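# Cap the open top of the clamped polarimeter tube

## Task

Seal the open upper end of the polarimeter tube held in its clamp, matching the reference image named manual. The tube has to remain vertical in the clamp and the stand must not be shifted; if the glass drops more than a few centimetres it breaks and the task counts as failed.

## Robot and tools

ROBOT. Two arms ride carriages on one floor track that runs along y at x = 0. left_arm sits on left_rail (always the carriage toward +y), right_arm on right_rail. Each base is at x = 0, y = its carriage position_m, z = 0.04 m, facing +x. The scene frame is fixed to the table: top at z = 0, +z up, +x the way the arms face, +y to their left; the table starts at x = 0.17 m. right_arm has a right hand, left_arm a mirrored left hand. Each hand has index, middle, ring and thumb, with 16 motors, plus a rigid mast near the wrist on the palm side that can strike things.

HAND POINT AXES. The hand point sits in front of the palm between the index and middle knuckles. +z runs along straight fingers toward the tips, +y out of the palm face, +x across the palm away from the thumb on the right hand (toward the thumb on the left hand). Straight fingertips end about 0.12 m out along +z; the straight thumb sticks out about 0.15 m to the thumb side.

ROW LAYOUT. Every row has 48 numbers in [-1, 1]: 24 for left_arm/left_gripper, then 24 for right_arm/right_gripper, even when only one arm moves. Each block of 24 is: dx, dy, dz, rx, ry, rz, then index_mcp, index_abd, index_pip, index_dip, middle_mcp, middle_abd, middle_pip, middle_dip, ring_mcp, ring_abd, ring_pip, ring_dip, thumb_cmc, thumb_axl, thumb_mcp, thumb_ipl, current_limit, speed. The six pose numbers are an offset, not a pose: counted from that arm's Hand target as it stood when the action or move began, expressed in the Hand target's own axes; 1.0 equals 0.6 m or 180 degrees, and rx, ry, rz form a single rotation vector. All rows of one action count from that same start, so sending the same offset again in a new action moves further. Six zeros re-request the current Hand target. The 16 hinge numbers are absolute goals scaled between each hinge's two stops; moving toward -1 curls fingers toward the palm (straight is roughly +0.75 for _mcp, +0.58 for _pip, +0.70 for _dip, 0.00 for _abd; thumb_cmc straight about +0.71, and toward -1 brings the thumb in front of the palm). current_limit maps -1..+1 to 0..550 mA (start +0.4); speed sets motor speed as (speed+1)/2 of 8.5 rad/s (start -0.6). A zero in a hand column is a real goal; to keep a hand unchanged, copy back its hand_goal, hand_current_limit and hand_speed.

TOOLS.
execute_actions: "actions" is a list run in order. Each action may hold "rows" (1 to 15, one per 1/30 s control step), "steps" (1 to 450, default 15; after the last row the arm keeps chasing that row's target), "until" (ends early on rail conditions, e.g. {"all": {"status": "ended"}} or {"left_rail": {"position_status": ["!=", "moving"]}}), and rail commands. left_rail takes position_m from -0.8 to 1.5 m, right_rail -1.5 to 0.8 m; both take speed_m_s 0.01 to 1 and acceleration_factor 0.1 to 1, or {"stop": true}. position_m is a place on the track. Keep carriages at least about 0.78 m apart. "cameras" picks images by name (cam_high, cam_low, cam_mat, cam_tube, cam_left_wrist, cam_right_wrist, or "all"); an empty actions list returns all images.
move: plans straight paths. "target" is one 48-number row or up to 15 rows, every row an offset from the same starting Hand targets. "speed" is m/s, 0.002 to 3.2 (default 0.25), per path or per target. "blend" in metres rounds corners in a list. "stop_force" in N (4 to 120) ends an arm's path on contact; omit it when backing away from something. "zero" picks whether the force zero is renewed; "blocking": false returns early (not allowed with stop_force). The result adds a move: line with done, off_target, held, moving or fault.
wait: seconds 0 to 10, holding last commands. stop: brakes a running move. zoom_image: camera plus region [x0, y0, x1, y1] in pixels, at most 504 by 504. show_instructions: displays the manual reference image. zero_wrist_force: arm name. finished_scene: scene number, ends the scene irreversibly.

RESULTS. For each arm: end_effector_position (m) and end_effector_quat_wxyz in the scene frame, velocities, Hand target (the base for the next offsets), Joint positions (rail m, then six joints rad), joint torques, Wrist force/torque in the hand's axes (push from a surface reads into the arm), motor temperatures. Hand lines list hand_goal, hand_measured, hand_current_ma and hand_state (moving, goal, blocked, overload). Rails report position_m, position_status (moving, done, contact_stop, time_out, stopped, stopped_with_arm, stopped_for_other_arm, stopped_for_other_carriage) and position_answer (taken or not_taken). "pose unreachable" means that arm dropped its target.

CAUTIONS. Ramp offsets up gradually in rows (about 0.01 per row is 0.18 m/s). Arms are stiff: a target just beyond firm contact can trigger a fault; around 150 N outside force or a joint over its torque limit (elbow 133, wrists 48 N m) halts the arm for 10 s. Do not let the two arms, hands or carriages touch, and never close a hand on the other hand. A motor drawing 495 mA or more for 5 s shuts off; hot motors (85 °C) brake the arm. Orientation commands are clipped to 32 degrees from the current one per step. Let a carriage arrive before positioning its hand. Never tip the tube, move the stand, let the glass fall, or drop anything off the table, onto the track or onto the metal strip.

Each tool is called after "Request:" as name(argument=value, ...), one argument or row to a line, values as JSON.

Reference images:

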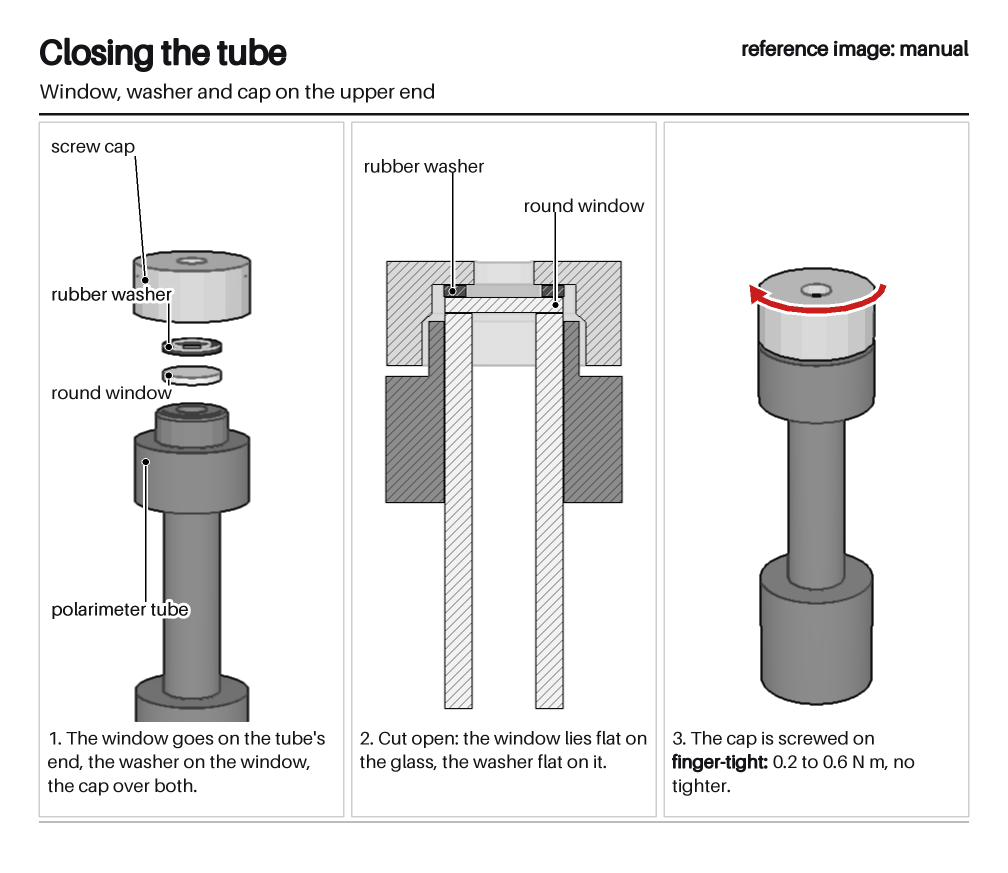

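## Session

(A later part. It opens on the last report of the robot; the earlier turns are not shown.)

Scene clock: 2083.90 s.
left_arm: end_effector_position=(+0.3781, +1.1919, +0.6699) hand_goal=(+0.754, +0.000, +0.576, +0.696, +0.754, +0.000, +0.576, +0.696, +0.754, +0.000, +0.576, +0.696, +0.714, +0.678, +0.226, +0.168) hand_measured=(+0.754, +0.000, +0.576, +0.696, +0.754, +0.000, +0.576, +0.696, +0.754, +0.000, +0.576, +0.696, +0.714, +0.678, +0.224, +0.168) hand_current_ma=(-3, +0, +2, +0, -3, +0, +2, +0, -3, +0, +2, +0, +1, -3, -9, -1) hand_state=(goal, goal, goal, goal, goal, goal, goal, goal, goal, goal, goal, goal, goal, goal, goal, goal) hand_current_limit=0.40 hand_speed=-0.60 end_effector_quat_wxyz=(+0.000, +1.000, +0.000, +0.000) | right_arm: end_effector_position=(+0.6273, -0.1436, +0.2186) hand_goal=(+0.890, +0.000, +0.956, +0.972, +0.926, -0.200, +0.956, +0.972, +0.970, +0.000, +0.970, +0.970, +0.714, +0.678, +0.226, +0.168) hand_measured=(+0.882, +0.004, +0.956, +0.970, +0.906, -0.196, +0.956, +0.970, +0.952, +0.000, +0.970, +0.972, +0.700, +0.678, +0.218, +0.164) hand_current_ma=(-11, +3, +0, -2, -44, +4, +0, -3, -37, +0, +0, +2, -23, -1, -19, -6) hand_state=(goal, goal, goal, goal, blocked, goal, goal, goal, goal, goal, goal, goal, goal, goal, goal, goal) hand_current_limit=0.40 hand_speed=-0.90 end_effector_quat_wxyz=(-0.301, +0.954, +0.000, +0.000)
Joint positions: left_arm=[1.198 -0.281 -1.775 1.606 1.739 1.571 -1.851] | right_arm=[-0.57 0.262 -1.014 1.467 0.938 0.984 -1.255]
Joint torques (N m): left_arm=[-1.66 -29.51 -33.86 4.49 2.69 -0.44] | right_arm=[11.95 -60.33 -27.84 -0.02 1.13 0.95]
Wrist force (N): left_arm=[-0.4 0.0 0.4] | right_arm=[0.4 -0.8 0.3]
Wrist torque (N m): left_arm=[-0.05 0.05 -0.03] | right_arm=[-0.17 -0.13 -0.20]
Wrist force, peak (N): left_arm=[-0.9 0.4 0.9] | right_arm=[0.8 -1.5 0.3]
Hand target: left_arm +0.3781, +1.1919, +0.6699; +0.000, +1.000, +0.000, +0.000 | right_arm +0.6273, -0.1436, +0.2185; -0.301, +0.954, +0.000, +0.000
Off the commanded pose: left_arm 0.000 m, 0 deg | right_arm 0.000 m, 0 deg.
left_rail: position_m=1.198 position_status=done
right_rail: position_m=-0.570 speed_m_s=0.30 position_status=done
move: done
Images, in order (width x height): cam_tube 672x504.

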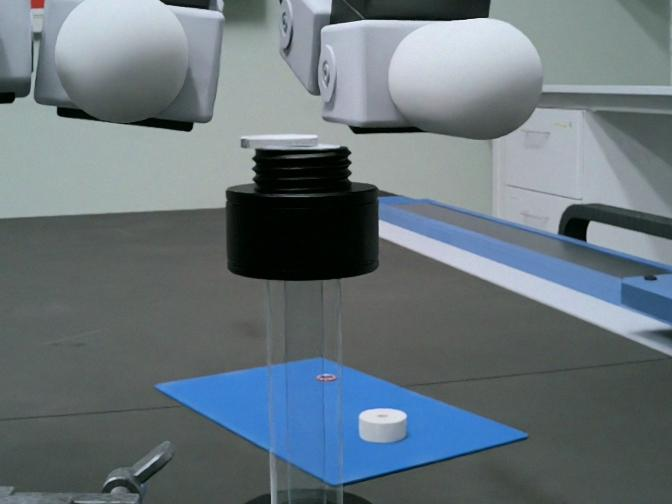

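Request:
execute_actions(
  actions=[
    {"rows":[[0,0,0,0,0,0,0.754,0,0.576,0.696,0.754,0,0.576,0.696,0.754,0,0.576,0.696,0.714,0.678,0.226,0.168,0.4,-0.6,0,0,0,0,0,0,0.89,0.0,0.956,0.971,0.9,-0.2,0.956,0.971,0.97,0,0.97,0.97,0.714,0.678,0.226,0.168,0.4,-0.97]],"steps":20},
  ],
  cameras=[],
)

Request:
move(
  target=[0,0,0,0,0,0,0.754,0,0.576,0.696,0.754,0,0.576,0.696,0.754,0,0.576,0.696,0.714,0.678,0.226,0.168,0.4,-0.6,0,0.00363,0.00519,0,0,0,0.89,0.0,0.956,0.971,0.9,-0.2,0.956,0.971,0.97,0,0.97,0.97,0.714,0.678,0.226,0.168,0.4,-0.97],
  speed=0.005,
  stop_force=4,
  cameras=["cam_tube"],
)

Request:
zoom_image(
  camera="cam_tube",
  region=[180, 60, 400, 200],
)

Scene clock: 2095.33 s.
left_arm: end_effector_position=(+0.3781, +1.1919, +0.6699) hand_goal=(+0.754, +0.000, +0.576, +0.696, +0.754, +0.000, +0.576, +0.696, +0.754, +0.000, +0.576, +0.696, +0.714, +0.678, +0.226, +0.168) hand_measured=(+0.754, +0.000, +0.576, +0.696, +0.754, +0.000, +0.576, +0.696, +0.754, +0.000, +0.576, +0.696, +0.714, +0.678, +0.224, +0.168) hand_current_ma=(-3, +0, +2, +0, -3, +0, +2, +0, -3, +0, +2, +0, +1, -3, -9, -1) hand_state=(goal, goal, goal, goal, goal, goal, goal, goal, goal, goal, goal, goal, goal, goal, goal, goal) hand_current_limit=0.40 hand_speed=-0.60 end_effector_quat_wxyz=(+0.000, +1.000, +0.000, +0.000) | right_arm: end_effector_position=(+0.6273, -0.1436, +0.2185) hand_goal=(+0.890, +0.000, +0.956, +0.972, +0.900, -0.200, +0.956, +0.972, +0.970, +0.000, +0.970, +0.970, +0.714, +0.678, +0.226, +0.168) hand_measured=(+0.882, +0.004, +0.956, +0.970, +0.894, -0.196, +0.956, +0.970, +0.952, +0.000, +0.970, +0.972, +0.700, +0.678, +0.218, +0.164) hand_current_ma=(-11, +3, +0, -2, -9, +4, +0, -3, -37, +0, +0, +2, -23, -1, -19, -6) hand_state=(goal, goal, goal, goal, goal, goal, goal, goal, goal, goal, goal, goal, goal, goal, goal, goal) hand_current_limit=0.40 hand_speed=-0.97 end_effector_quat_wxyz=(-0.301, +0.954, +0.000, +0.000)
Joint positions: left_arm=[1.198 -0.281 -1.775 1.606 1.739 1.571 -1.851] | right_arm=[-0.57 0.262 -1.014 1.467 0.938 0.984 -1.255]
Joint torques (N m): left_arm=[-0.63 -29.58 -33.99 4.52 2.73 -0.54] | right_arm=[-4.69 -58.98 -27.76 0.24 -0.19 -2.18]
Wrist force (N): left_arm=[-0.5 0.2 -0.1] | right_arm=[0.7 -1.2 0.5]
Wrist torque (N m): left_arm=[0.02 0.06 -0.05] | right_arm=[-0.23 -0.17 -0.19]
Wrist force, peak (N): left_arm=[-0.5 0.6 0.9] | right_arm=[0.6 -1.5 0.3]
Hand target: left_arm +0.3781, +1.1919, +0.6699; +0.000, +1.000, +0.000, +0.000 | right_arm +0.6273, -0.1436, +0.2185; -0.301, +0.954, +0.000, +0.000
Off the commanded pose: left_arm 0.000 m, 0 deg | right_arm 0.000 m, 0 deg.
left_rail: position_m=1.198 position_status=done
right_rail: position_m=-0.570 speed_m_s=0.30 position_status=done
No camera images: "cameras" was empty.

Scene clock: 2096.83 s.
left_arm: end_effector_position=(+0.3781, +1.1919, +0.6699) hand_goal=(+0.754, +0.000, +0.576, +0.696, +0.754, +0.000, +0.576, +0.696, +0.754, +0.000, +0.576, +0.696, +0.714, +0.678, +0.226, +0.168) hand_measured=(+0.754, +0.000, +0.576, +0.696, +0.754, +0.000, +0.576, +0.696, +0.754, +0.000, +0.576, +0.696, +0.714, +0.678, +0.224, +0.168) hand_current_ma=(-3, +0, +2, +0, -3, +0, +2, +0, -3, +0, +2, +0, +1, -3, -9, -1) hand_state=(goal, goal, goal, goal, goal, goal, goal, goal, goal, goal, goal, goal, goal, goal, goal, goal) hand_current_limit=0.40 hand_speed=-0.60 end_effector_quat_wxyz=(+0.000, +1.000, +0.000, +0.000) | right_arm: end_effector_position=(+0.6273, -0.1436, +0.2147) hand_goal=(+0.890, +0.000, +0.956, +0.972, +0.900, -0.200, +0.956, +0.972, +0.970, +0.000, +0.970, +0.970, +0.714, +0.678, +0.226, +0.168) hand_measured=(+0.882, +0.004, +0.956, +0.970, +0.894, -0.196, +0.956, +0.970, +0.952, +0.000, +0.970, +0.972, +0.700, +0.678, +0.218, +0.164) hand_current_ma=(-11, +3, +0, -2, -9, +4, +0, -3, -37, +0, +0, +2, -23, -1, -19, -6) hand_state=(goal, goal, goal, goal, goal, goal, goal, goal, goal, goal, goal, goal, goal, goal, goal, goal) hand_current_limit=0.40 hand_speed=-0.97 end_effector_quat_wxyz=(-0.301, +0.954, +0.000, +0.000)
Joint positions: left_arm=[1.198 -0.281 -1.775 1.606 1.739 1.571 -1.851] | right_arm=[-0.57 0.262 -1.011 1.47 0.932 0.984 -1.255]
Joint torques (N m): left_arm=[-1.16 -29.33 -34.34 4.43 2.59 -0.48] | right_arm=[-8.44 -59.61 -28.55 0.07 -0.7 -2.78]
Wrist force (N): left_arm=[-0.8 0.0 1.0] | right_arm=[0.8 -1.4 0.1]
Wrist torque (N m): left_arm=[-0.10 0.13 -0.07] | right_arm=[-0.22 -0.17 -0.19]
Wrist force, peak (N): left_arm=[-0.5 0.5 1.1] | right_arm=[0.7 -1.4 0.4]
Hand target: left_arm +0.3781, +1.1919, +0.6699; +0.000, +1.000, +0.000, +0.000 | right_arm +0.6273, -0.1436, +0.2147; -0.301, +0.954, +0.000, +0.000
Off the commanded pose: left_arm 0.000 m, 0 deg | right_arm 0.000 m, 0 deg.
left_rail: position_m=1.198 position_status=done
right_rail: position_m=-0.570 speed_m_s=0.30 position_status=done
move: done
Images, in order (width x height): cam_tube 672x504.

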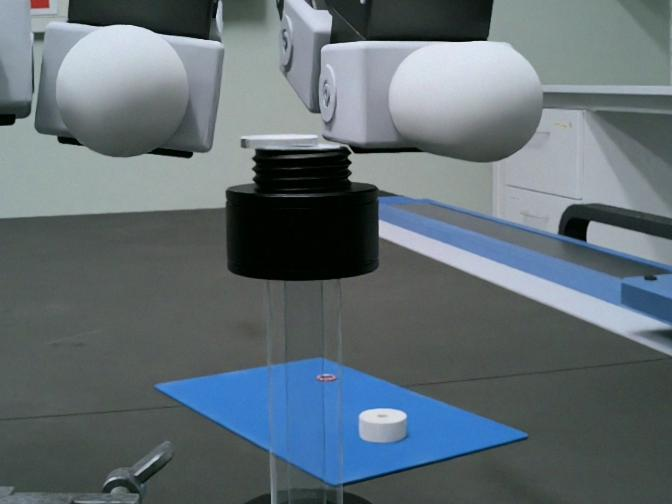

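Scaled by 2.291 from the camera's 672x504 image, which has a finer 960x720 frame.

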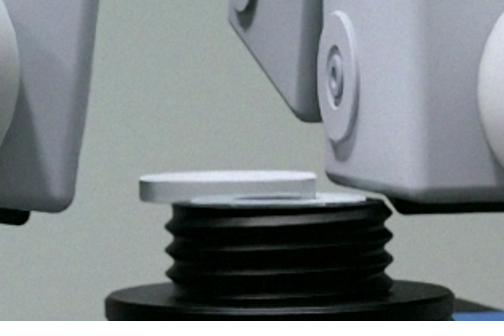

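Request:
execute_actions(
  actions=[
    {"rows":[[0,0,0,0,0,0,0.754,0,0.576,0.696,0.754,0,0.576,0.696,0.754,0,0.576,0.696,0.714,0.678,0.226,0.168,0.4,-0.6,0,0,0,0,0,0,0.89,0.0,0.956,0.971,0.9,-0.06,0.956,0.971,0.97,0,0.97,0.97,0.714,0.678,0.226,0.168,0.4,-0.97]],"steps":45},
  ],
  cameras=["cam_tube"],
)

Request:
zoom_image(
  camera="cam_tube",
  region=[220, 90, 380, 200],
)

Scene clock: 2103.40 s.
left_arm: end_effector_position=(+0.3781, +1.1919, +0.6699) hand_goal=(+0.754, +0.000, +0.576, +0.696, +0.754, +0.000, +0.576, +0.696, +0.754, +0.000, +0.576, +0.696, +0.714, +0.678, +0.226, +0.168) hand_measured=(+0.754, +0.000, +0.576, +0.696, +0.754, +0.000, +0.576, +0.696, +0.754, +0.000, +0.576, +0.696, +0.714, +0.678, +0.224, +0.168) hand_current_ma=(-3, +0, +2, +0, -3, +0, +2, +0, -3, +0, +2, +0, +1, -3, -9, -1) hand_state=(goal, goal, goal, goal, goal, goal, goal, goal, goal, goal, goal, goal, goal, goal, goal, goal) hand_current_limit=0.40 hand_speed=-0.60 end_effector_quat_wxyz=(+0.000, +1.000, +0.000, +0.000) | right_arm: end_effector_position=(+0.6273, -0.1436, +0.2147) hand_goal=(+0.890, +0.000, +0.956, +0.972, +0.900, -0.060, +0.956, +0.972, +0.970, +0.000, +0.970, +0.970, +0.714, +0.678, +0.226, +0.168) hand_measured=(+0.882, +0.004, +0.956, +0.970, +0.894, -0.062, +0.956, +0.970, +0.952, +0.000, +0.970, +0.972, +0.700, +0.678, +0.218, +0.164) hand_current_ma=(-11, +3, +0, -2, -9, -2, +0, -3, -37, +0, +0, +2, -23, -1, -19, -6) hand_state=(goal, goal, goal, goal, goal, goal, goal, goal, goal, goal, goal, goal, goal, goal, goal, goal) hand_current_limit=0.40 hand_speed=-0.97 end_effector_quat_wxyz=(-0.301, +0.954, +0.000, +0.000)
Joint positions: left_arm=[1.198 -0.281 -1.775 1.606 1.739 1.571 -1.851] | right_arm=[-0.57 0.262 -1.011 1.47 0.932 0.984 -1.255]
Joint torques (N m): left_arm=[-0.19 -30.1 -34.09 4.48 2.7 -0.41] | right_arm=[-8.06 -59.76 -27.63 0.18 -2.29 -2.88]
Wrist force (N): left_arm=[-0.4 -0.1 0.6] | right_arm=[0.8 -1.3 0.4]
Wrist torque (N m): left_arm=[-0.06 0.06 -0.05] | right_arm=[-0.23 -0.17 -0.19]
Wrist force, peak (N): left_arm=[-0.9 0.0 1.3] | right_arm=[0.6 -1.5 0.4]
Hand target: left_arm +0.3781, +1.1919, +0.6699; +0.000, +1.000, +0.000, +0.000 | right_arm +0.6273, -0.1436, +0.2147; -0.301, +0.954, +0.000, +0.000
Off the commanded pose: left_arm 0.000 m, 0 deg | right_arm 0.000 m, 0 deg.
left_rail: position_m=1.198 position_status=done
right_rail: position_m=-0.570 speed_m_s=0.30 position_status=done
Images, in order (width x height): cam_tube 672x504.

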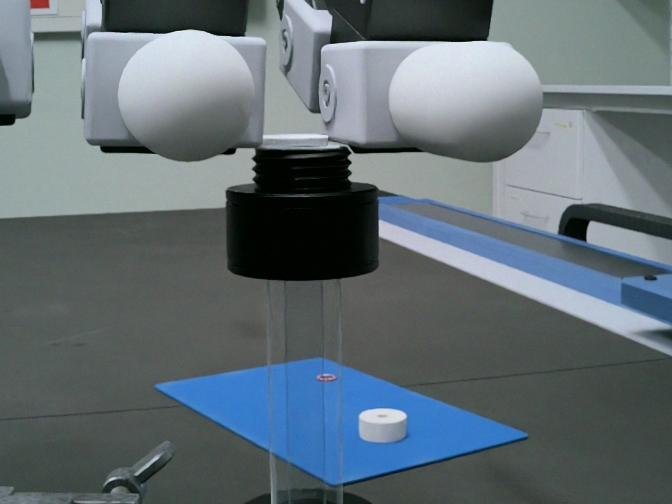

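Scaled by 3.150 from the camera's 672x504 image, which has a finer 960x720 frame.

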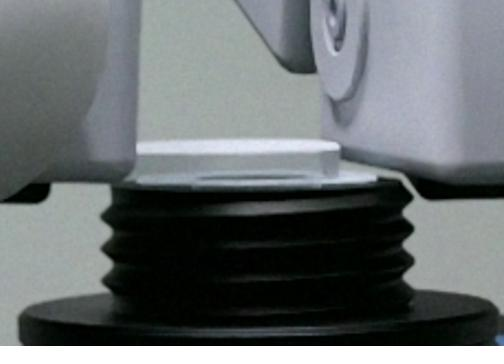

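Request:
execute_actions(
  actions=[
    {"rows":[[0,0,0,0,0,0,0.754,0,0.576,0.696,0.754,0,0.576,0.696,0.754,0,0.576,0.696,0.714,0.678,0.226,0.168,0.4,-0.6,0,0,0,0,0,0,0.89,0.0,0.956,0.971,0.9,-0.015,0.956,0.971,0.97,0,0.97,0.97,0.714,0.678,0.226,0.168,0.4,-0.98]],"steps":30},
  ],
  cameras=["cam_tube"],
)

Request:
zoom_image(
  camera="cam_tube",
  region=[220, 90, 380, 200],
)

Scene clock: 2109.67 s.
left_arm: end_effector_position=(+0.3781, +1.1919, +0.6699) hand_goal=(+0.754, +0.000, +0.576, +0.696, +0.754, +0.000, +0.576, +0.696, +0.754, +0.000, +0.576, +0.696, +0.714, +0.678, +0.226, +0.168) hand_measured=(+0.754, +0.000, +0.576, +0.696, +0.754, +0.000, +0.576, +0.696, +0.754, +0.000, +0.576, +0.696, +0.714, +0.678, +0.224, +0.168) hand_current_ma=(-3, +0, +2, +0, -3, +0, +2, +0, -3, +0, +2, +0, +1, -3, -9, -1) hand_state=(goal, goal, goal, goal, goal, goal, goal, goal, goal, goal, goal, goal, goal, goal, goal, goal) hand_current_limit=0.40 hand_speed=-0.60 end_effector_quat_wxyz=(+0.000, +1.000, +0.000, +0.000) | right_arm: end_effector_position=(+0.6273, -0.1436, +0.2147) hand_goal=(+0.890, +0.000, +0.956, +0.972, +0.900, -0.014, +0.956, +0.972, +0.970, +0.000, +0.970, +0.970, +0.714, +0.678, +0.226, +0.168) hand_measured=(+0.882, +0.004, +0.956, +0.970, +0.894, -0.020, +0.956, +0.970, +0.952, +0.000, +0.970, +0.972, +0.700, +0.678, +0.218, +0.164) hand_current_ma=(-11, +3, +0, -2, -9, -7, +0, -3, -37, +0, +0, +2, -23, -1, -19, -6) hand_state=(goal, goal, goal, goal, goal, goal, goal, goal, goal, goal, goal, goal, goal, goal, goal, goal) hand_current_limit=0.40 hand_speed=-0.98 end_effector_quat_wxyz=(-0.301, +0.954, +0.000, +0.000)
Joint positions: left_arm=[1.198 -0.281 -1.775 1.606 1.739 1.571 -1.851] | right_arm=[-0.57 0.262 -1.011 1.47 0.932 0.984 -1.255]
Joint torques (N m): left_arm=[-0.4 -29.83 -33.9 4.42 2.67 -0.51] | right_arm=[-8.91 -60.63 -28.12 0.2 -2.58 -2.69]
Wrist force (N): left_arm=[-0.5 -0.2 0.1] | right_arm=[0.4 -1.0 0.2]
Wrist torque (N m): left_arm=[-0.05 0.07 -0.04] | right_arm=[-0.19 -0.12 -0.21]
Wrist force, peak (N): left_arm=[-0.6 0.7 1.0] | right_arm=[0.6 -1.5 0.3]
Hand target: left_arm +0.3781, +1.1919, +0.6699; +0.000, +1.000, +0.000, +0.000 | right_arm +0.6273, -0.1436, +0.2147; -0.301, +0.954, +0.000, +0.000
Off the commanded pose: left_arm 0.000 m, 0 deg | right_arm 0.000 m, 0 deg.
left_rail: position_m=1.198 position_status=done
right_rail: position_m=-0.570 speed_m_s=0.30 position_status=done
Images, in order (width x height): cam_tube 672x504.

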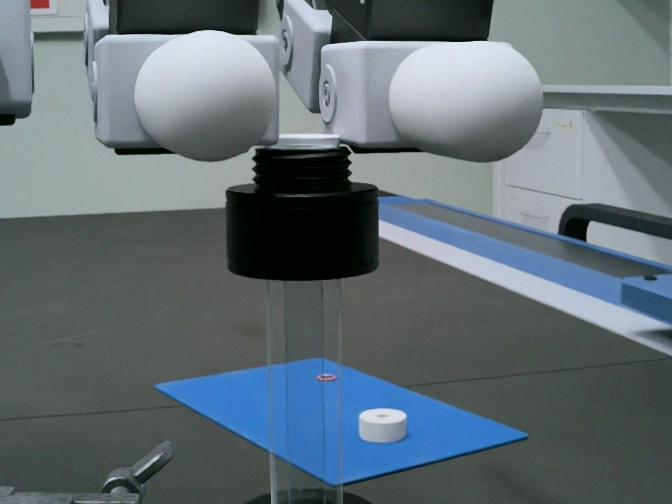

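Scaled by 3.150 from the camera's 672x504 image, which has a finer 960x720 frame.

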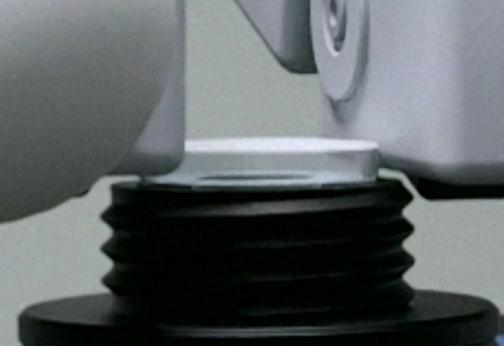

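Request:
execute_actions(
  actions=[
    {"rows":[[0,0,0,0,0,0,0.754,0,0.576,0.696,0.754,0,0.576,0.696,0.754,0,0.576,0.696,0.714,0.678,0.226,0.168,0.4,-0.6,0,0,0,0,0,0,0.89,0.0,0.956,0.971,0.9,0.012,0.956,0.971,0.97,0,0.97,0.97,0.714,0.678,0.226,0.168,0.4,-0.98]],"steps":25},
  ],
  cameras=["cam_tube"],
)

Request:
zoom_image(
  camera="cam_tube",
  region=[220, 90, 380, 200],
)

Scene clock: 2117.80 s.
left_arm: end_effector_position=(+0.3781, +1.1919, +0.6699) hand_goal=(+0.754, +0.000, +0.576, +0.696, +0.754, +0.000, +0.576, +0.696, +0.754, +0.000, +0.576, +0.696, +0.714, +0.678, +0.226, +0.168) hand_measured=(+0.754, +0.000, +0.576, +0.696, +0.754, +0.000, +0.576, +0.696, +0.754, +0.000, +0.576, +0.696, +0.714, +0.678, +0.224, +0.168) hand_current_ma=(-3, +0, +2, +0, -3, +0, +2, +0, -3, +0, +2, +0, +1, -3, -9, -1) hand_state=(goal, goal, goal, goal, goal, goal, goal, goal, goal, goal, goal, goal, goal, goal, goal, goal) hand_current_limit=0.40 hand_speed=-0.60 end_effector_quat_wxyz=(+0.000, +1.000, +0.000, +0.000) | right_arm: end_effector_position=(+0.6273, -0.1436, +0.2147) hand_goal=(+0.890, +0.000, +0.956, +0.972, +0.900, +0.012, +0.956, +0.972, +0.970, +0.000, +0.970, +0.970, +0.714, +0.678, +0.226, +0.168) hand_measured=(+0.882, +0.008, +0.956, +0.970, +0.894, -0.012, +0.956, +0.970, +0.952, +0.000, +0.970, +0.972, +0.700, +0.678, +0.218, +0.164) hand_current_ma=(-11, +9, +0, -2, -9, -41, +0, -3, -37, +0, +0, +2, -23, -1, -19, -6) hand_state=(goal, goal, goal, goal, goal, blocked, goal, goal, goal, goal, goal, goal, goal, goal, goal, goal) hand_current_limit=0.40 hand_speed=-0.98 end_effector_quat_wxyz=(-0.301, +0.954, +0.000, +0.000)
Joint positions: left_arm=[1.198 -0.281 -1.775 1.606 1.739 1.571 -1.851] | right_arm=[-0.57 0.262 -1.011 1.47 0.932 0.984 -1.255]
Joint torques (N m): left_arm=[-0.64 -30.98 -34.5 4.52 2.76 -0.28] | right_arm=[-7.8 -60.29 -28.21 0.39 -2.48 -2.53]
Wrist force (N): left_arm=[-0.4 -0.1 0.6] | right_arm=[0.7 -1.2 0.0]
Wrist torque (N m): left_arm=[-0.08 0.07 -0.05] | right_arm=[-0.15 -0.16 -0.18]
Wrist force, peak (N): left_arm=[-0.2 -0.4 1.3] | right_arm=[0.8 -1.4 0.2]
Hand target: left_arm +0.3781, +1.1919, +0.6699; +0.000, +1.000, +0.000, +0.000 | right_arm +0.6273, -0.1436, +0.2147; -0.301, +0.954, +0.000, +0.000
Off the commanded pose: left_arm 0.000 m, 0 deg | right_arm 0.000 m, 0 deg.
left_rail: position_m=1.198 position_status=done
right_rail: position_m=-0.570 speed_m_s=0.30 position_status=done
Images, in order (width x height): cam_tube 672x504.

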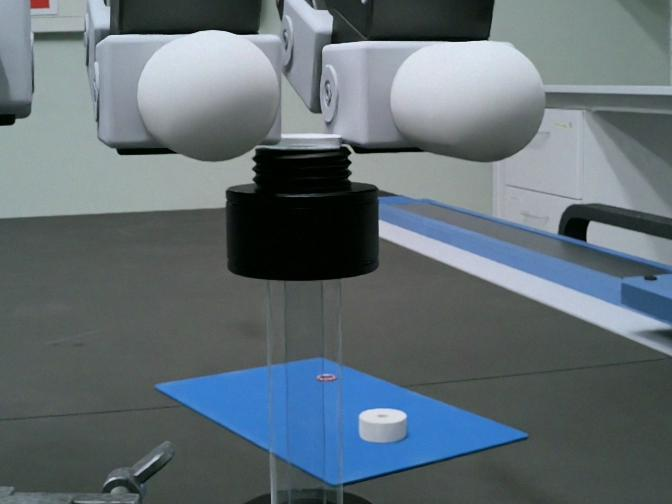

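Scaled by 3.150 from the camera's 672x504 image, which has a finer 960x720 frame.

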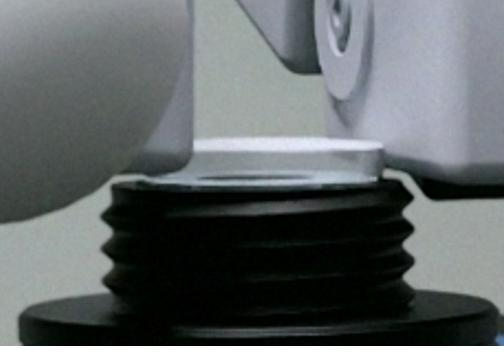

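Request:
move(
  target=[0,0,0,0,0,0,0.754,0,0.576,0.696,0.754,0,0.576,0.696,0.754,0,0.576,0.696,0.714,0.678,0.226,0.168,0.4,-0.6,0,0.00273,-0.00191,0,0,0,0.89,-0.012,0.956,0.971,0.9,0.018,0.956,0.971,0.97,0,0.97,0.97,0.714,0.678,0.226,0.168,0.4,-0.98],
  speed=0.004,
  cameras=["cam_tube"],
)

Request:
zoom_image(
  camera="cam_tube",
  region=[220, 90, 380, 200],
)

Scene clock: 2123.57 s.
left_arm: end_effector_position=(+0.3781, +1.1919, +0.6699) hand_goal=(+0.754, +0.000, +0.576, +0.696, +0.754, +0.000, +0.576, +0.696, +0.754, +0.000, +0.576, +0.696, +0.714, +0.678, +0.226, +0.168) hand_measured=(+0.754, +0.000, +0.576, +0.696, +0.754, +0.000, +0.576, +0.696, +0.754, +0.000, +0.576, +0.696, +0.714, +0.678, +0.224, +0.168) hand_current_ma=(-3, +0, +2, +0, -3, +0, +2, +0, -3, +0, +2, +0, +1, -3, -9, -1) hand_state=(goal, goal, goal, goal, goal, goal, goal, goal, goal, goal, goal, goal, goal, goal, goal, goal) hand_current_limit=0.40 hand_speed=-0.60 end_effector_quat_wxyz=(+0.000, +1.000, +0.000, +0.000) | right_arm: end_effector_position=(+0.6273, -0.1456, +0.2146) hand_goal=(+0.890, -0.012, +0.956, +0.972, +0.900, +0.018, +0.956, +0.972, +0.970, +0.000, +0.970, +0.970, +0.714, +0.678, +0.226, +0.168) hand_measured=(+0.884, +0.008, +0.956, +0.970, +0.894, -0.010, +0.956, +0.970, +0.952, +0.000, +0.970, +0.972, +0.700, +0.678, +0.218, +0.164) hand_current_ma=(-8, +32, +0, -2, -9, -52, +0, -2, -37, +0, +0, +2, -23, -1, -19, -6) hand_state=(goal, goal, goal, goal, goal, blocked, goal, goal, goal, goal, goal, goal, goal, goal, goal, goal) hand_current_limit=0.40 hand_speed=-0.98 end_effector_quat_wxyz=(-0.301, +0.954, +0.000, +0.000)
Joint positions: left_arm=[1.198 -0.281 -1.775 1.606 1.739 1.571 -1.851] | right_arm=[-0.57 0.259 -1.013 1.473 0.933 0.984 -1.258]
Joint torques (N m): left_arm=[-1.28 -29.89 -34.27 4.44 2.68 -0.38] | right_arm=[-19.11 -88.65 -28.42 8.29 -3.81 -3.23]
Wrist force (N): left_arm=[-0.3 0.0 0.5] | right_arm=[0.6 -0.9 0.3]
Wrist torque (N m): left_arm=[-0.05 0.05 -0.03] | right_arm=[-0.14 -0.14 -0.04]
Wrist force, peak (N): left_arm=[-0.7 1.0 0.5] | right_arm=[0.6 -1.9 -0.3]
Hand target: left_arm +0.3781, +1.1919, +0.6699; +0.000, +1.000, +0.000, +0.000 | right_arm +0.6273, -0.1456, +0.2147; -0.301, +0.954, +0.000, +0.000
Off the commanded pose: left_arm 0.000 m, 0 deg | right_arm 0.000 m, 0 deg.
left_rail: position_m=1.198 position_status=done
right_rail: position_m=-0.570 speed_m_s=0.30 position_status=done
move: done
Images, in order (width x height): cam_tube 672x504.

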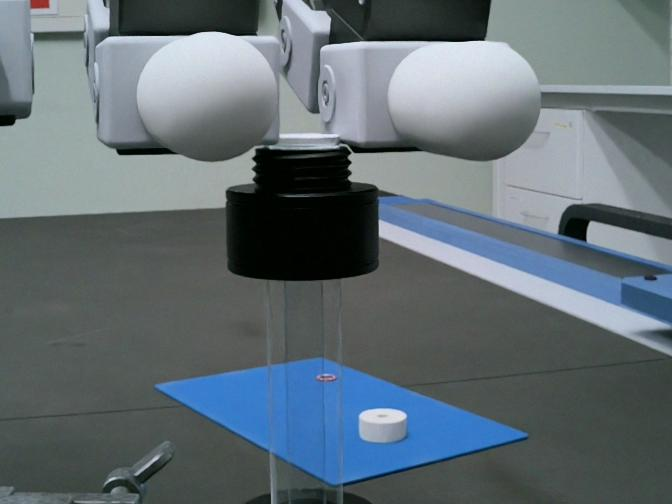

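Scaled by 3.150 from the camera's 672x504 image, which has a finer 960x720 frame.

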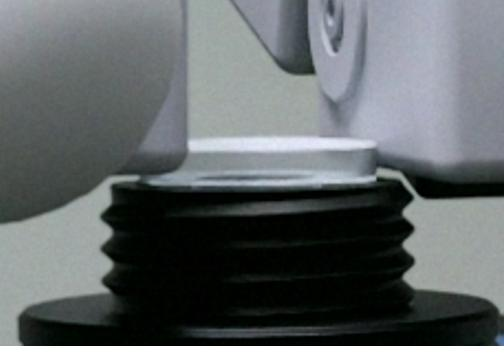

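Request:
execute_actions(
  actions=[
    {"rows":[[0,0,0,0,0,0,0.754,0,0.576,0.696,0.754,0,0.576,0.696,0.754,0,0.576,0.696,0.714,0.678,0.226,0.168,0.4,-0.6,0,0,0,0,0,0,0.89,-0.002,0.956,0.971,0.9,0.004,0.956,0.971,0.97,0,0.97,0.97,0.714,0.678,0.226,0.168,0.4,-0.985],[0,0,0,0,0,0,0.754,0,0.576,0.696,0.754,0,0.576,0.696,0.754,0,0.576,0.696,0.714,0.678,0.226,0.168,0.4,-0.6,0,0,0,0,0,0,0.89,0.008,0.956,0.971,0.9,-0.01,0.956,0.971,0.97,0,0.97,0.97,0.714,0.678,0.226,0.168,0.4,-0.985]],"steps":20},
    {"rows":[[0,0,0,0,0,0,0.754,0,0.576,0.696,0.754,0,0.576,0.696,0.754,0,0.576,0.696,0.714,0.678,0.226,0.168,0.4,-0.6,0,0,0,0,0,0,0.89,0.06,0.956,0.971,0.9,-0.062,0.956,0.971,0.97,0,0.97,0.97,0.714,0.678,0.226,0.168,0.4,-0.98]],"steps":30},
  ],
  cameras=["cam_tube"],
)

Request:
zoom_image(
  camera="cam_tube",
  region=[220, 90, 380, 200],
)

Request:
move(
  target=[
    [0,0,0,0,0,0,0.754,0,0.576,0.696,0.754,0,0.576,0.696,0.754,0,0.576,0.696,0.714,0.678,0.226,0.168,0.4,-0.6,0,-0.01434,-0.02048,0,0,0,0.89,0.06,0.956,0.971,0.9,-0.062,0.956,0.971,0.97,0,0.97,0.97,0.714,0.678,0.226,0.168,0.4,-0.96],
    [0,0,0,0,0,0,0.754,0,0.576,0.696,0.754,0,0.576,0.696,0.754,0,0.576,0.696,0.714,0.678,0.226,0.168,0.4,-0.6,0,-0.02868,-0.04096,0,0,0,0.89,0.06,0.956,0.971,0.9,-0.062,0.956,0.971,0.97,0,0.97,0.97,0.714,0.678,0.226,0.168,0.4,-0.96],
    [0,0,0,0,0,0,0.754,0,0.576,0.696,0.754,0,0.576,0.696,0.754,0,0.576,0.696,0.714,0.678,0.226,0.168,0.4,-0.6,0,0.13517,-0.15567,0,0,0,0.89,0.1,0.956,0.971,0.89,-0.1,0.956,0.971,0.97,0,0.97,0.97,0.714,0.678,0.226,0.168,0.4,-0.9],
  ],
  speed=[0.01,0.05,0.12],
  blend=[0,0.01,0],
  cameras=["cam_tube","cam_high"],
)

Request:
zoom_image(
  camera="cam_high",
  region=[354, 142, 378, 166],
)

Request:
zoom_image(
  camera="cam_tube",
  region=[245, 110, 365, 200],
)

Scene clock: 2138.40 s.
left_arm: end_effector_position=(+0.3781, +1.1919, +0.6699) hand_goal=(+0.754, +0.000, +0.576, +0.696, +0.754, +0.000, +0.576, +0.696, +0.754, +0.000, +0.576, +0.696, +0.714, +0.678, +0.226, +0.168) hand_measured=(+0.754, +0.000, +0.576, +0.696, +0.754, +0.000, +0.576, +0.696, +0.754, +0.000, +0.576, +0.696, +0.714, +0.678, +0.224, +0.168) hand_current_ma=(-3, +0, +2, +0, -3, +0, +2, +0, -3, +0, +2, +0, +1, -3, -9, -1) hand_state=(goal, goal, goal, goal, goal, goal, goal, goal, goal, goal, goal, goal, goal, goal, goal, goal) hand_current_limit=0.40 hand_speed=-0.60 end_effector_quat_wxyz=(+0.000, +1.000, +0.000, +0.000) | right_arm: end_effector_position=(+0.6273, -0.1456, +0.2147) hand_goal=(+0.890, +0.060, +0.956, +0.972, +0.900, -0.062, +0.956, +0.972, +0.970, +0.000, +0.970, +0.970, +0.714, +0.678, +0.226, +0.168) hand_measured=(+0.884, +0.056, +0.956, +0.970, +0.894, -0.058, +0.956, +0.970, +0.952, +0.000, +0.970, +0.972, +0.700, +0.678, +0.218, +0.164) hand_current_ma=(-10, -4, +0, -2, -9, +3, +0, -2, -37, +0, +0, +2, -23, -1, -19, -6) hand_state=(goal, goal, goal, goal, goal, goal, goal, goal, goal, goal, goal, goal, goal, goal, goal, goal) hand_current_limit=0.40 hand_speed=-0.98 end_effector_quat_wxyz=(-0.301, +0.954, +0.000, +0.000)
Joint positions: left_arm=[1.198 -0.281 -1.775 1.606 1.739 1.571 -1.851] | right_arm=[-0.57 0.259 -1.013 1.473 0.933 0.984 -1.258]
Joint torques (N m): left_arm=[-2.27 -30.01 -34.21 4.49 2.73 -0.36] | right_arm=[-19.02 -87.86 -28.62 8.29 -3.8 -3.55]
Wrist force (N): left_arm=[-0.1 -0.3 0.6] | right_arm=[0.5 -0.8 0.2]
Wrist torque (N m): left_arm=[-0.10 0.03 -0.01] | right_arm=[-0.16 -0.13 -0.05]
Wrist force, peak (N): left_arm=[-1.0 0.0 1.1] | right_arm=[0.7 -1.5 0.2]
Hand target: left_arm +0.3781, +1.1919, +0.6699; +0.000, +1.000, +0.000, +0.000 | right_arm +0.6273, -0.1456, +0.2147; -0.301, +0.954, +0.000, +0.000
Off the commanded pose: left_arm 0.000 m, 0 deg | right_arm 0.000 m, 0 deg.
left_rail: position_m=1.198 position_status=done
right_rail: position_m=-0.570 speed_m_s=0.30 position_status=done
Images, in order (width x height): cam_tube 672x504.

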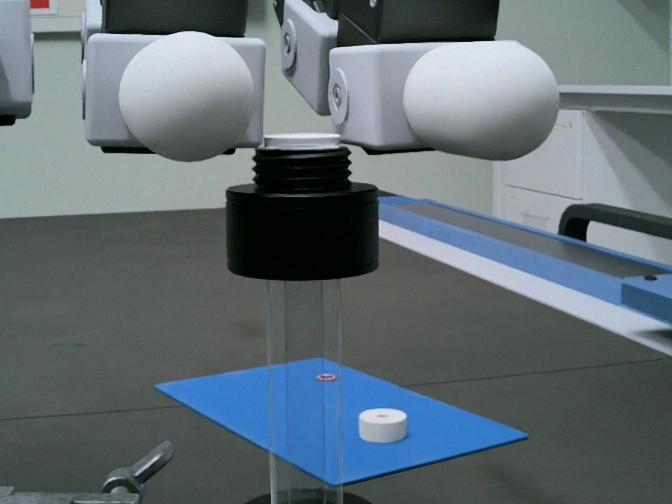

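Scaled by 3.150 from the camera's 672x504 image, which has a finer 960x720 frame.

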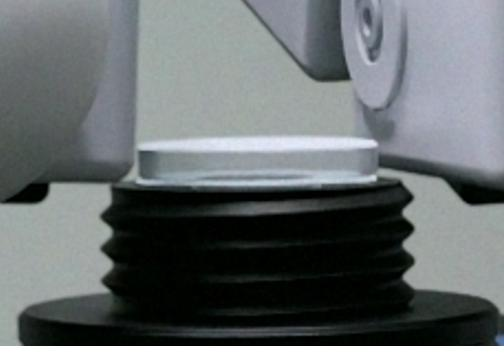

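Scene clock: 2142.33 s.
left_arm: end_effector_position=(+0.3781, +1.1919, +0.6699) hand_goal=(+0.754, +0.000, +0.576, +0.696, +0.754, +0.000, +0.576, +0.696, +0.754, +0.000, +0.576, +0.696, +0.714, +0.678, +0.226, +0.168) hand_measured=(+0.754, +0.000, +0.576, +0.696, +0.754, +0.000, +0.576, +0.696, +0.754, +0.000, +0.576, +0.696, +0.714, +0.678, +0.224, +0.168) hand_current_ma=(-3, +0, +2, +0, -3, +0, +2, +0, -3, +0, +2, +0, +1, -3, -9, -1) hand_state=(goal, goal, goal, goal, goal, goal, goal, goal, goal, goal, goal, goal, goal, goal, goal, goal) hand_current_limit=0.40 hand_speed=-0.60 end_effector_quat_wxyz=(+0.000, +1.000, +0.000, +0.000) | right_arm: end_effector_position=(+0.6273, -0.2656, +0.2447) hand_goal=(+0.890, +0.100, +0.956, +0.972, +0.890, -0.100, +0.956, +0.972, +0.970, +0.000, +0.970, +0.970, +0.714, +0.678, +0.226, +0.168) hand_measured=(+0.884, +0.096, +0.956, +0.970, +0.884, -0.096, +0.956, +0.970, +0.952, +0.000, +0.970, +0.972, +0.700, +0.678, +0.218, +0.164) hand_current_ma=(-10, -4, +0, -2, -9, +3, +0, -2, -37, +0, +0, +2, -23, -1, -19, -6) hand_state=(goal, goal, goal, goal, goal, goal, goal, goal, goal, goal, goal, goal, goal, goal, goal, goal) hand_current_limit=0.40 hand_speed=-0.90 end_effector_quat_wxyz=(-0.301, +0.954, +0.000, +0.000)
Joint positions: left_arm=[1.198 -0.281 -1.775 1.606 1.739 1.571 -1.851] | right_arm=[-0.57 0.089 -1.096 1.574 1.031 0.963 -1.463]
Joint torques (N m): left_arm=[-1.33 -30.76 -34.05 4.63 2.74 -0.41] | right_arm=[-19.04 -81.85 -26.8 8.6 -3.92 -3.4]
Wrist force (N): left_arm=[-0.8 0.3 0.5] | right_arm=[0.5 -1.4 0.3]
Wrist torque (N m): left_arm=[-0.01 0.12 -0.08] | right_arm=[-0.26 -0.12 -0.08]
Wrist force, peak (N): left_arm=[-0.5 0.4 1.1] | right_arm=[0.5 -1.8 0.7]
Hand target: left_arm +0.3781, +1.1919, +0.6699; +0.000, +1.000, +0.000, +0.000 | right_arm +0.6273, -0.2656, +0.2447; -0.301, +0.954, +0.000, +0.000
Off the commanded pose: left_arm 0.000 m, 0 deg | right_arm 0.000 m, 0 deg.
left_rail: position_m=1.198 position_status=done
right_rail: position_m=-0.570 speed_m_s=0.30 position_status=done
move: done; blend cut to 0.0075 m at target 2
Images, in order (width x height): cam_high 672x504, cam_tube 672x504.

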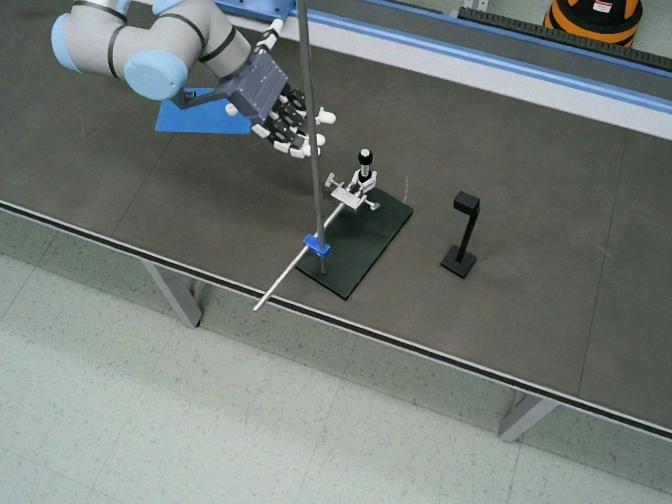

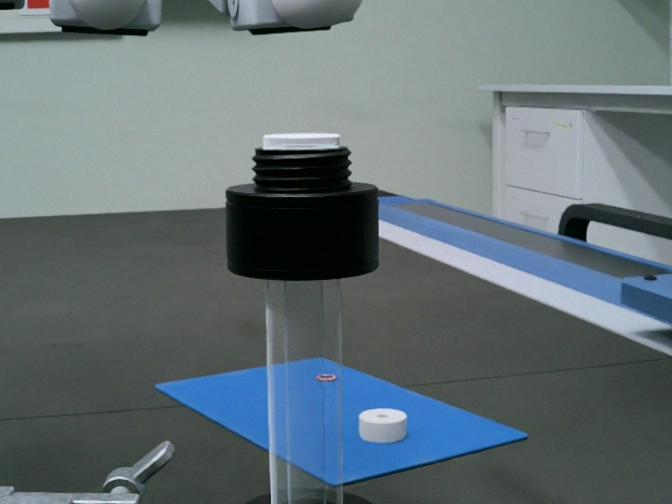

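Scaled by 21.000 from the camera's 672x504 image, which has a finer 960x720 frame.

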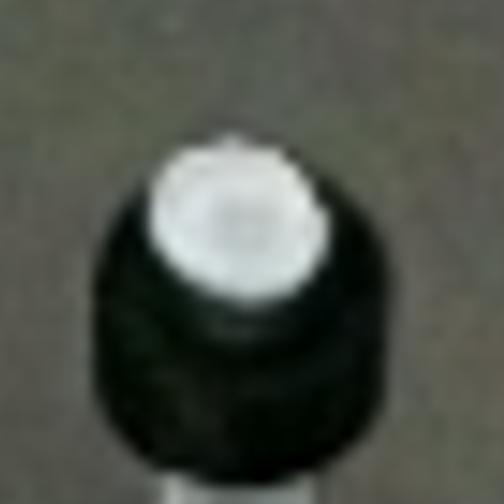

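Scaled by 4.200 from the camera's 672x504 image, which has a finer 960x720 frame.

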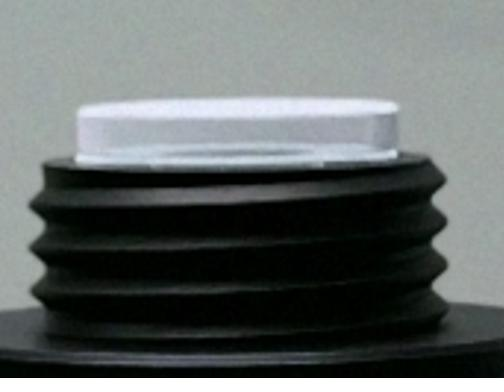

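Request:
move(
  target=[
    [0,0,0,0,0,0,0.754,0,0.576,0.696,0.754,0,0.576,0.696,0.754,0,0.576,0.696,0.714,0.678,0.226,0.168,0.4,-0.6,-0.05,-0.01463,-0.02089,0,0,0,0.89,0.1,0.956,0.971,0.89,-0.1,0.956,0.971,0.97,0,0.97,0.97,0.714,0.678,0.226,0.168,0.4,-0.9],
    [0,0,0,0,0,0,0.754,0,0.576,0.696,0.754,0,0.576,0.696,0.754,0,0.576,0.696,0.714,0.678,0.226,0.168,0.4,-0.6,-0.1622,-0.36361,0.22347,0,0,0,0.89,0.1,0.956,0.971,0.89,-0.1,0.956,0.971,0.97,0,0.97,0.97,0.714,0.678,0.226,0.168,0.4,-0.9],
  ],
  speed=0.12,
  blend=0.01,
  cameras=["cam_high","cam_right_wrist"],
)

Scene clock: 2183.27 s.
left_arm: end_effector_position=(+0.3781, +1.1919, +0.6699) hand_goal=(+0.754, +0.000, +0.576, +0.696, +0.754, +0.000, +0.576, +0.696, +0.754, +0.000, +0.576, +0.696, +0.714, +0.678, +0.226, +0.168) hand_measured=(+0.754, +0.000, +0.576, +0.696, +0.754, +0.000, +0.576, +0.696, +0.754, +0.000, +0.576, +0.696, +0.714, +0.678, +0.224, +0.168) hand_current_ma=(-3, +0, +2, +0, -3, +0, +2, +0, -3, +0, +2, +0, +1, -3, -9, -1) hand_state=(goal, goal, goal, goal, goal, goal, goal, goal, goal, goal, goal, goal, goal, goal, goal, goal) hand_current_limit=0.40 hand_speed=-0.60 end_effector_quat_wxyz=(+0.000, +1.000, +0.000, +0.000) | right_arm: end_effector_position=(+0.5300, -0.0101, +0.2599) hand_goal=(+0.890, +0.100, +0.956, +0.972, +0.890, -0.100, +0.956, +0.972, +0.970, +0.000, +0.970, +0.970, +0.714, +0.678, +0.226, +0.168) hand_measured=(+0.884, +0.096, +0.956, +0.970, +0.884, -0.096, +0.956, +0.970, +0.952, +0.000, +0.970, +0.972, +0.700, +0.678, +0.218, +0.164) hand_current_ma=(-10, -4, +0, -2, -9, +3, +0, -2, -37, +0, +0, +2, -23, -1, -19, -6) hand_state=(goal, goal, goal, goal, goal, goal, goal, goal, goal, goal, goal, goal, goal, goal, goal, goal) hand_current_limit=0.40 hand_speed=-0.90 end_effector_quat_wxyz=(-0.301, +0.954, +0.000, +0.000)
Joint positions: left_arm=[1.198 -0.281 -1.775 1.606 1.739 1.571 -1.851] | right_arm=[-0.57 0.485 -1.063 1.435 0.882 1.039 -0.999]
Joint torques (N m): left_arm=[-0.88 -30.44 -34.5 4.44 2.72 -0.39] | right_arm=[18.15 -58.56 -48.11 -0.3 1.6 2.52]
Wrist force (N): left_arm=[-0.4 0.1 0.9] | right_arm=[0.2 -1.4 0.3]
Wrist torque (N m): left_arm=[-0.08 0.07 -0.04] | right_arm=[-0.26 -0.09 -0.26]
Wrist force, peak (N): left_arm=[-0.2 0.1 1.3] | right_arm=[0.4 -2.1 0.8]
Hand target: left_arm +0.3781, +1.1919, +0.6699; +0.000, +1.000, +0.000, +0.000 | right_arm +0.5300, -0.0100, +0.2599; -0.301, +0.954, +0.000, +0.000
Off the commanded pose: left_arm 0.000 m, 0 deg | right_arm 0.000 m, 0 deg.
left_rail: position_m=1.198 position_status=done
right_rail: position_m=-0.570 speed_m_s=0.30 position_status=done
move: done
Images, in order (width x height): cam_high 672x504, cam_right_wrist 616x616.

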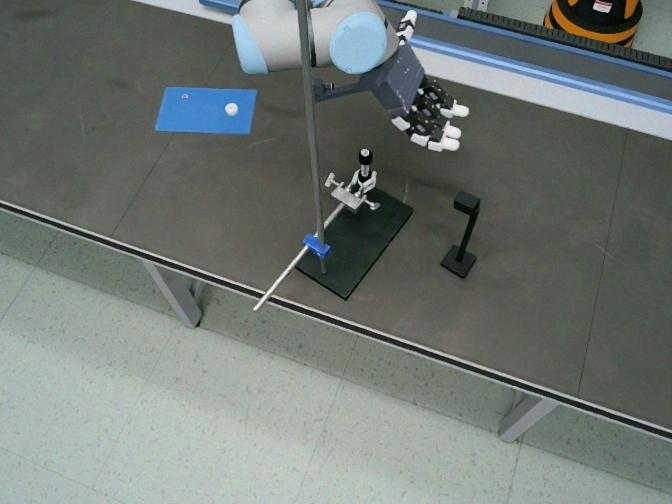

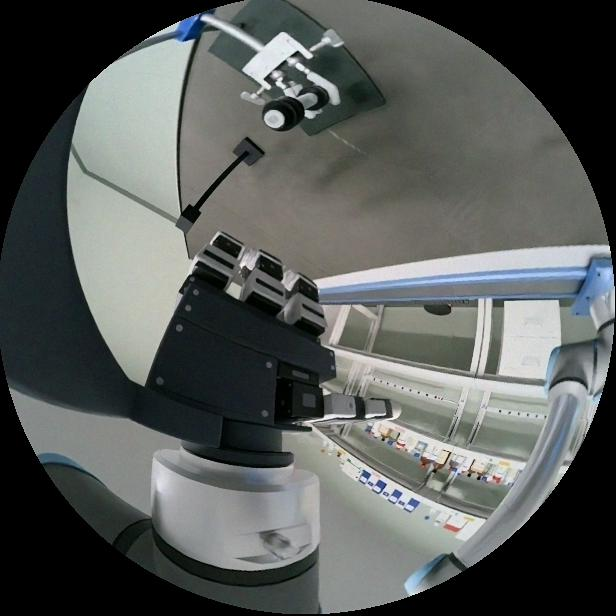

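Request:
zoom_image(
  camera="cam_right_wrist",
  region=[255, 85, 315, 145],
)

Scaled by 8.400 from the camera's 616x616 image, which has a finer 880x880 frame.

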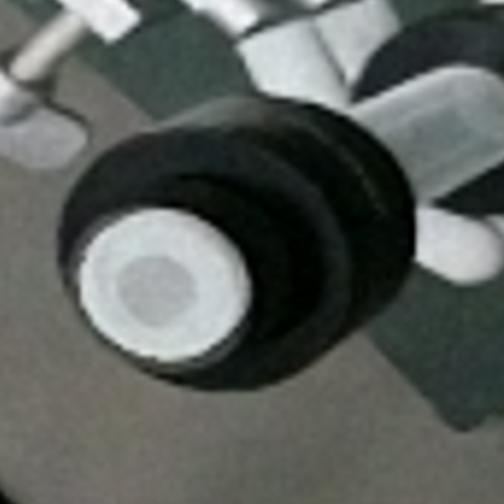

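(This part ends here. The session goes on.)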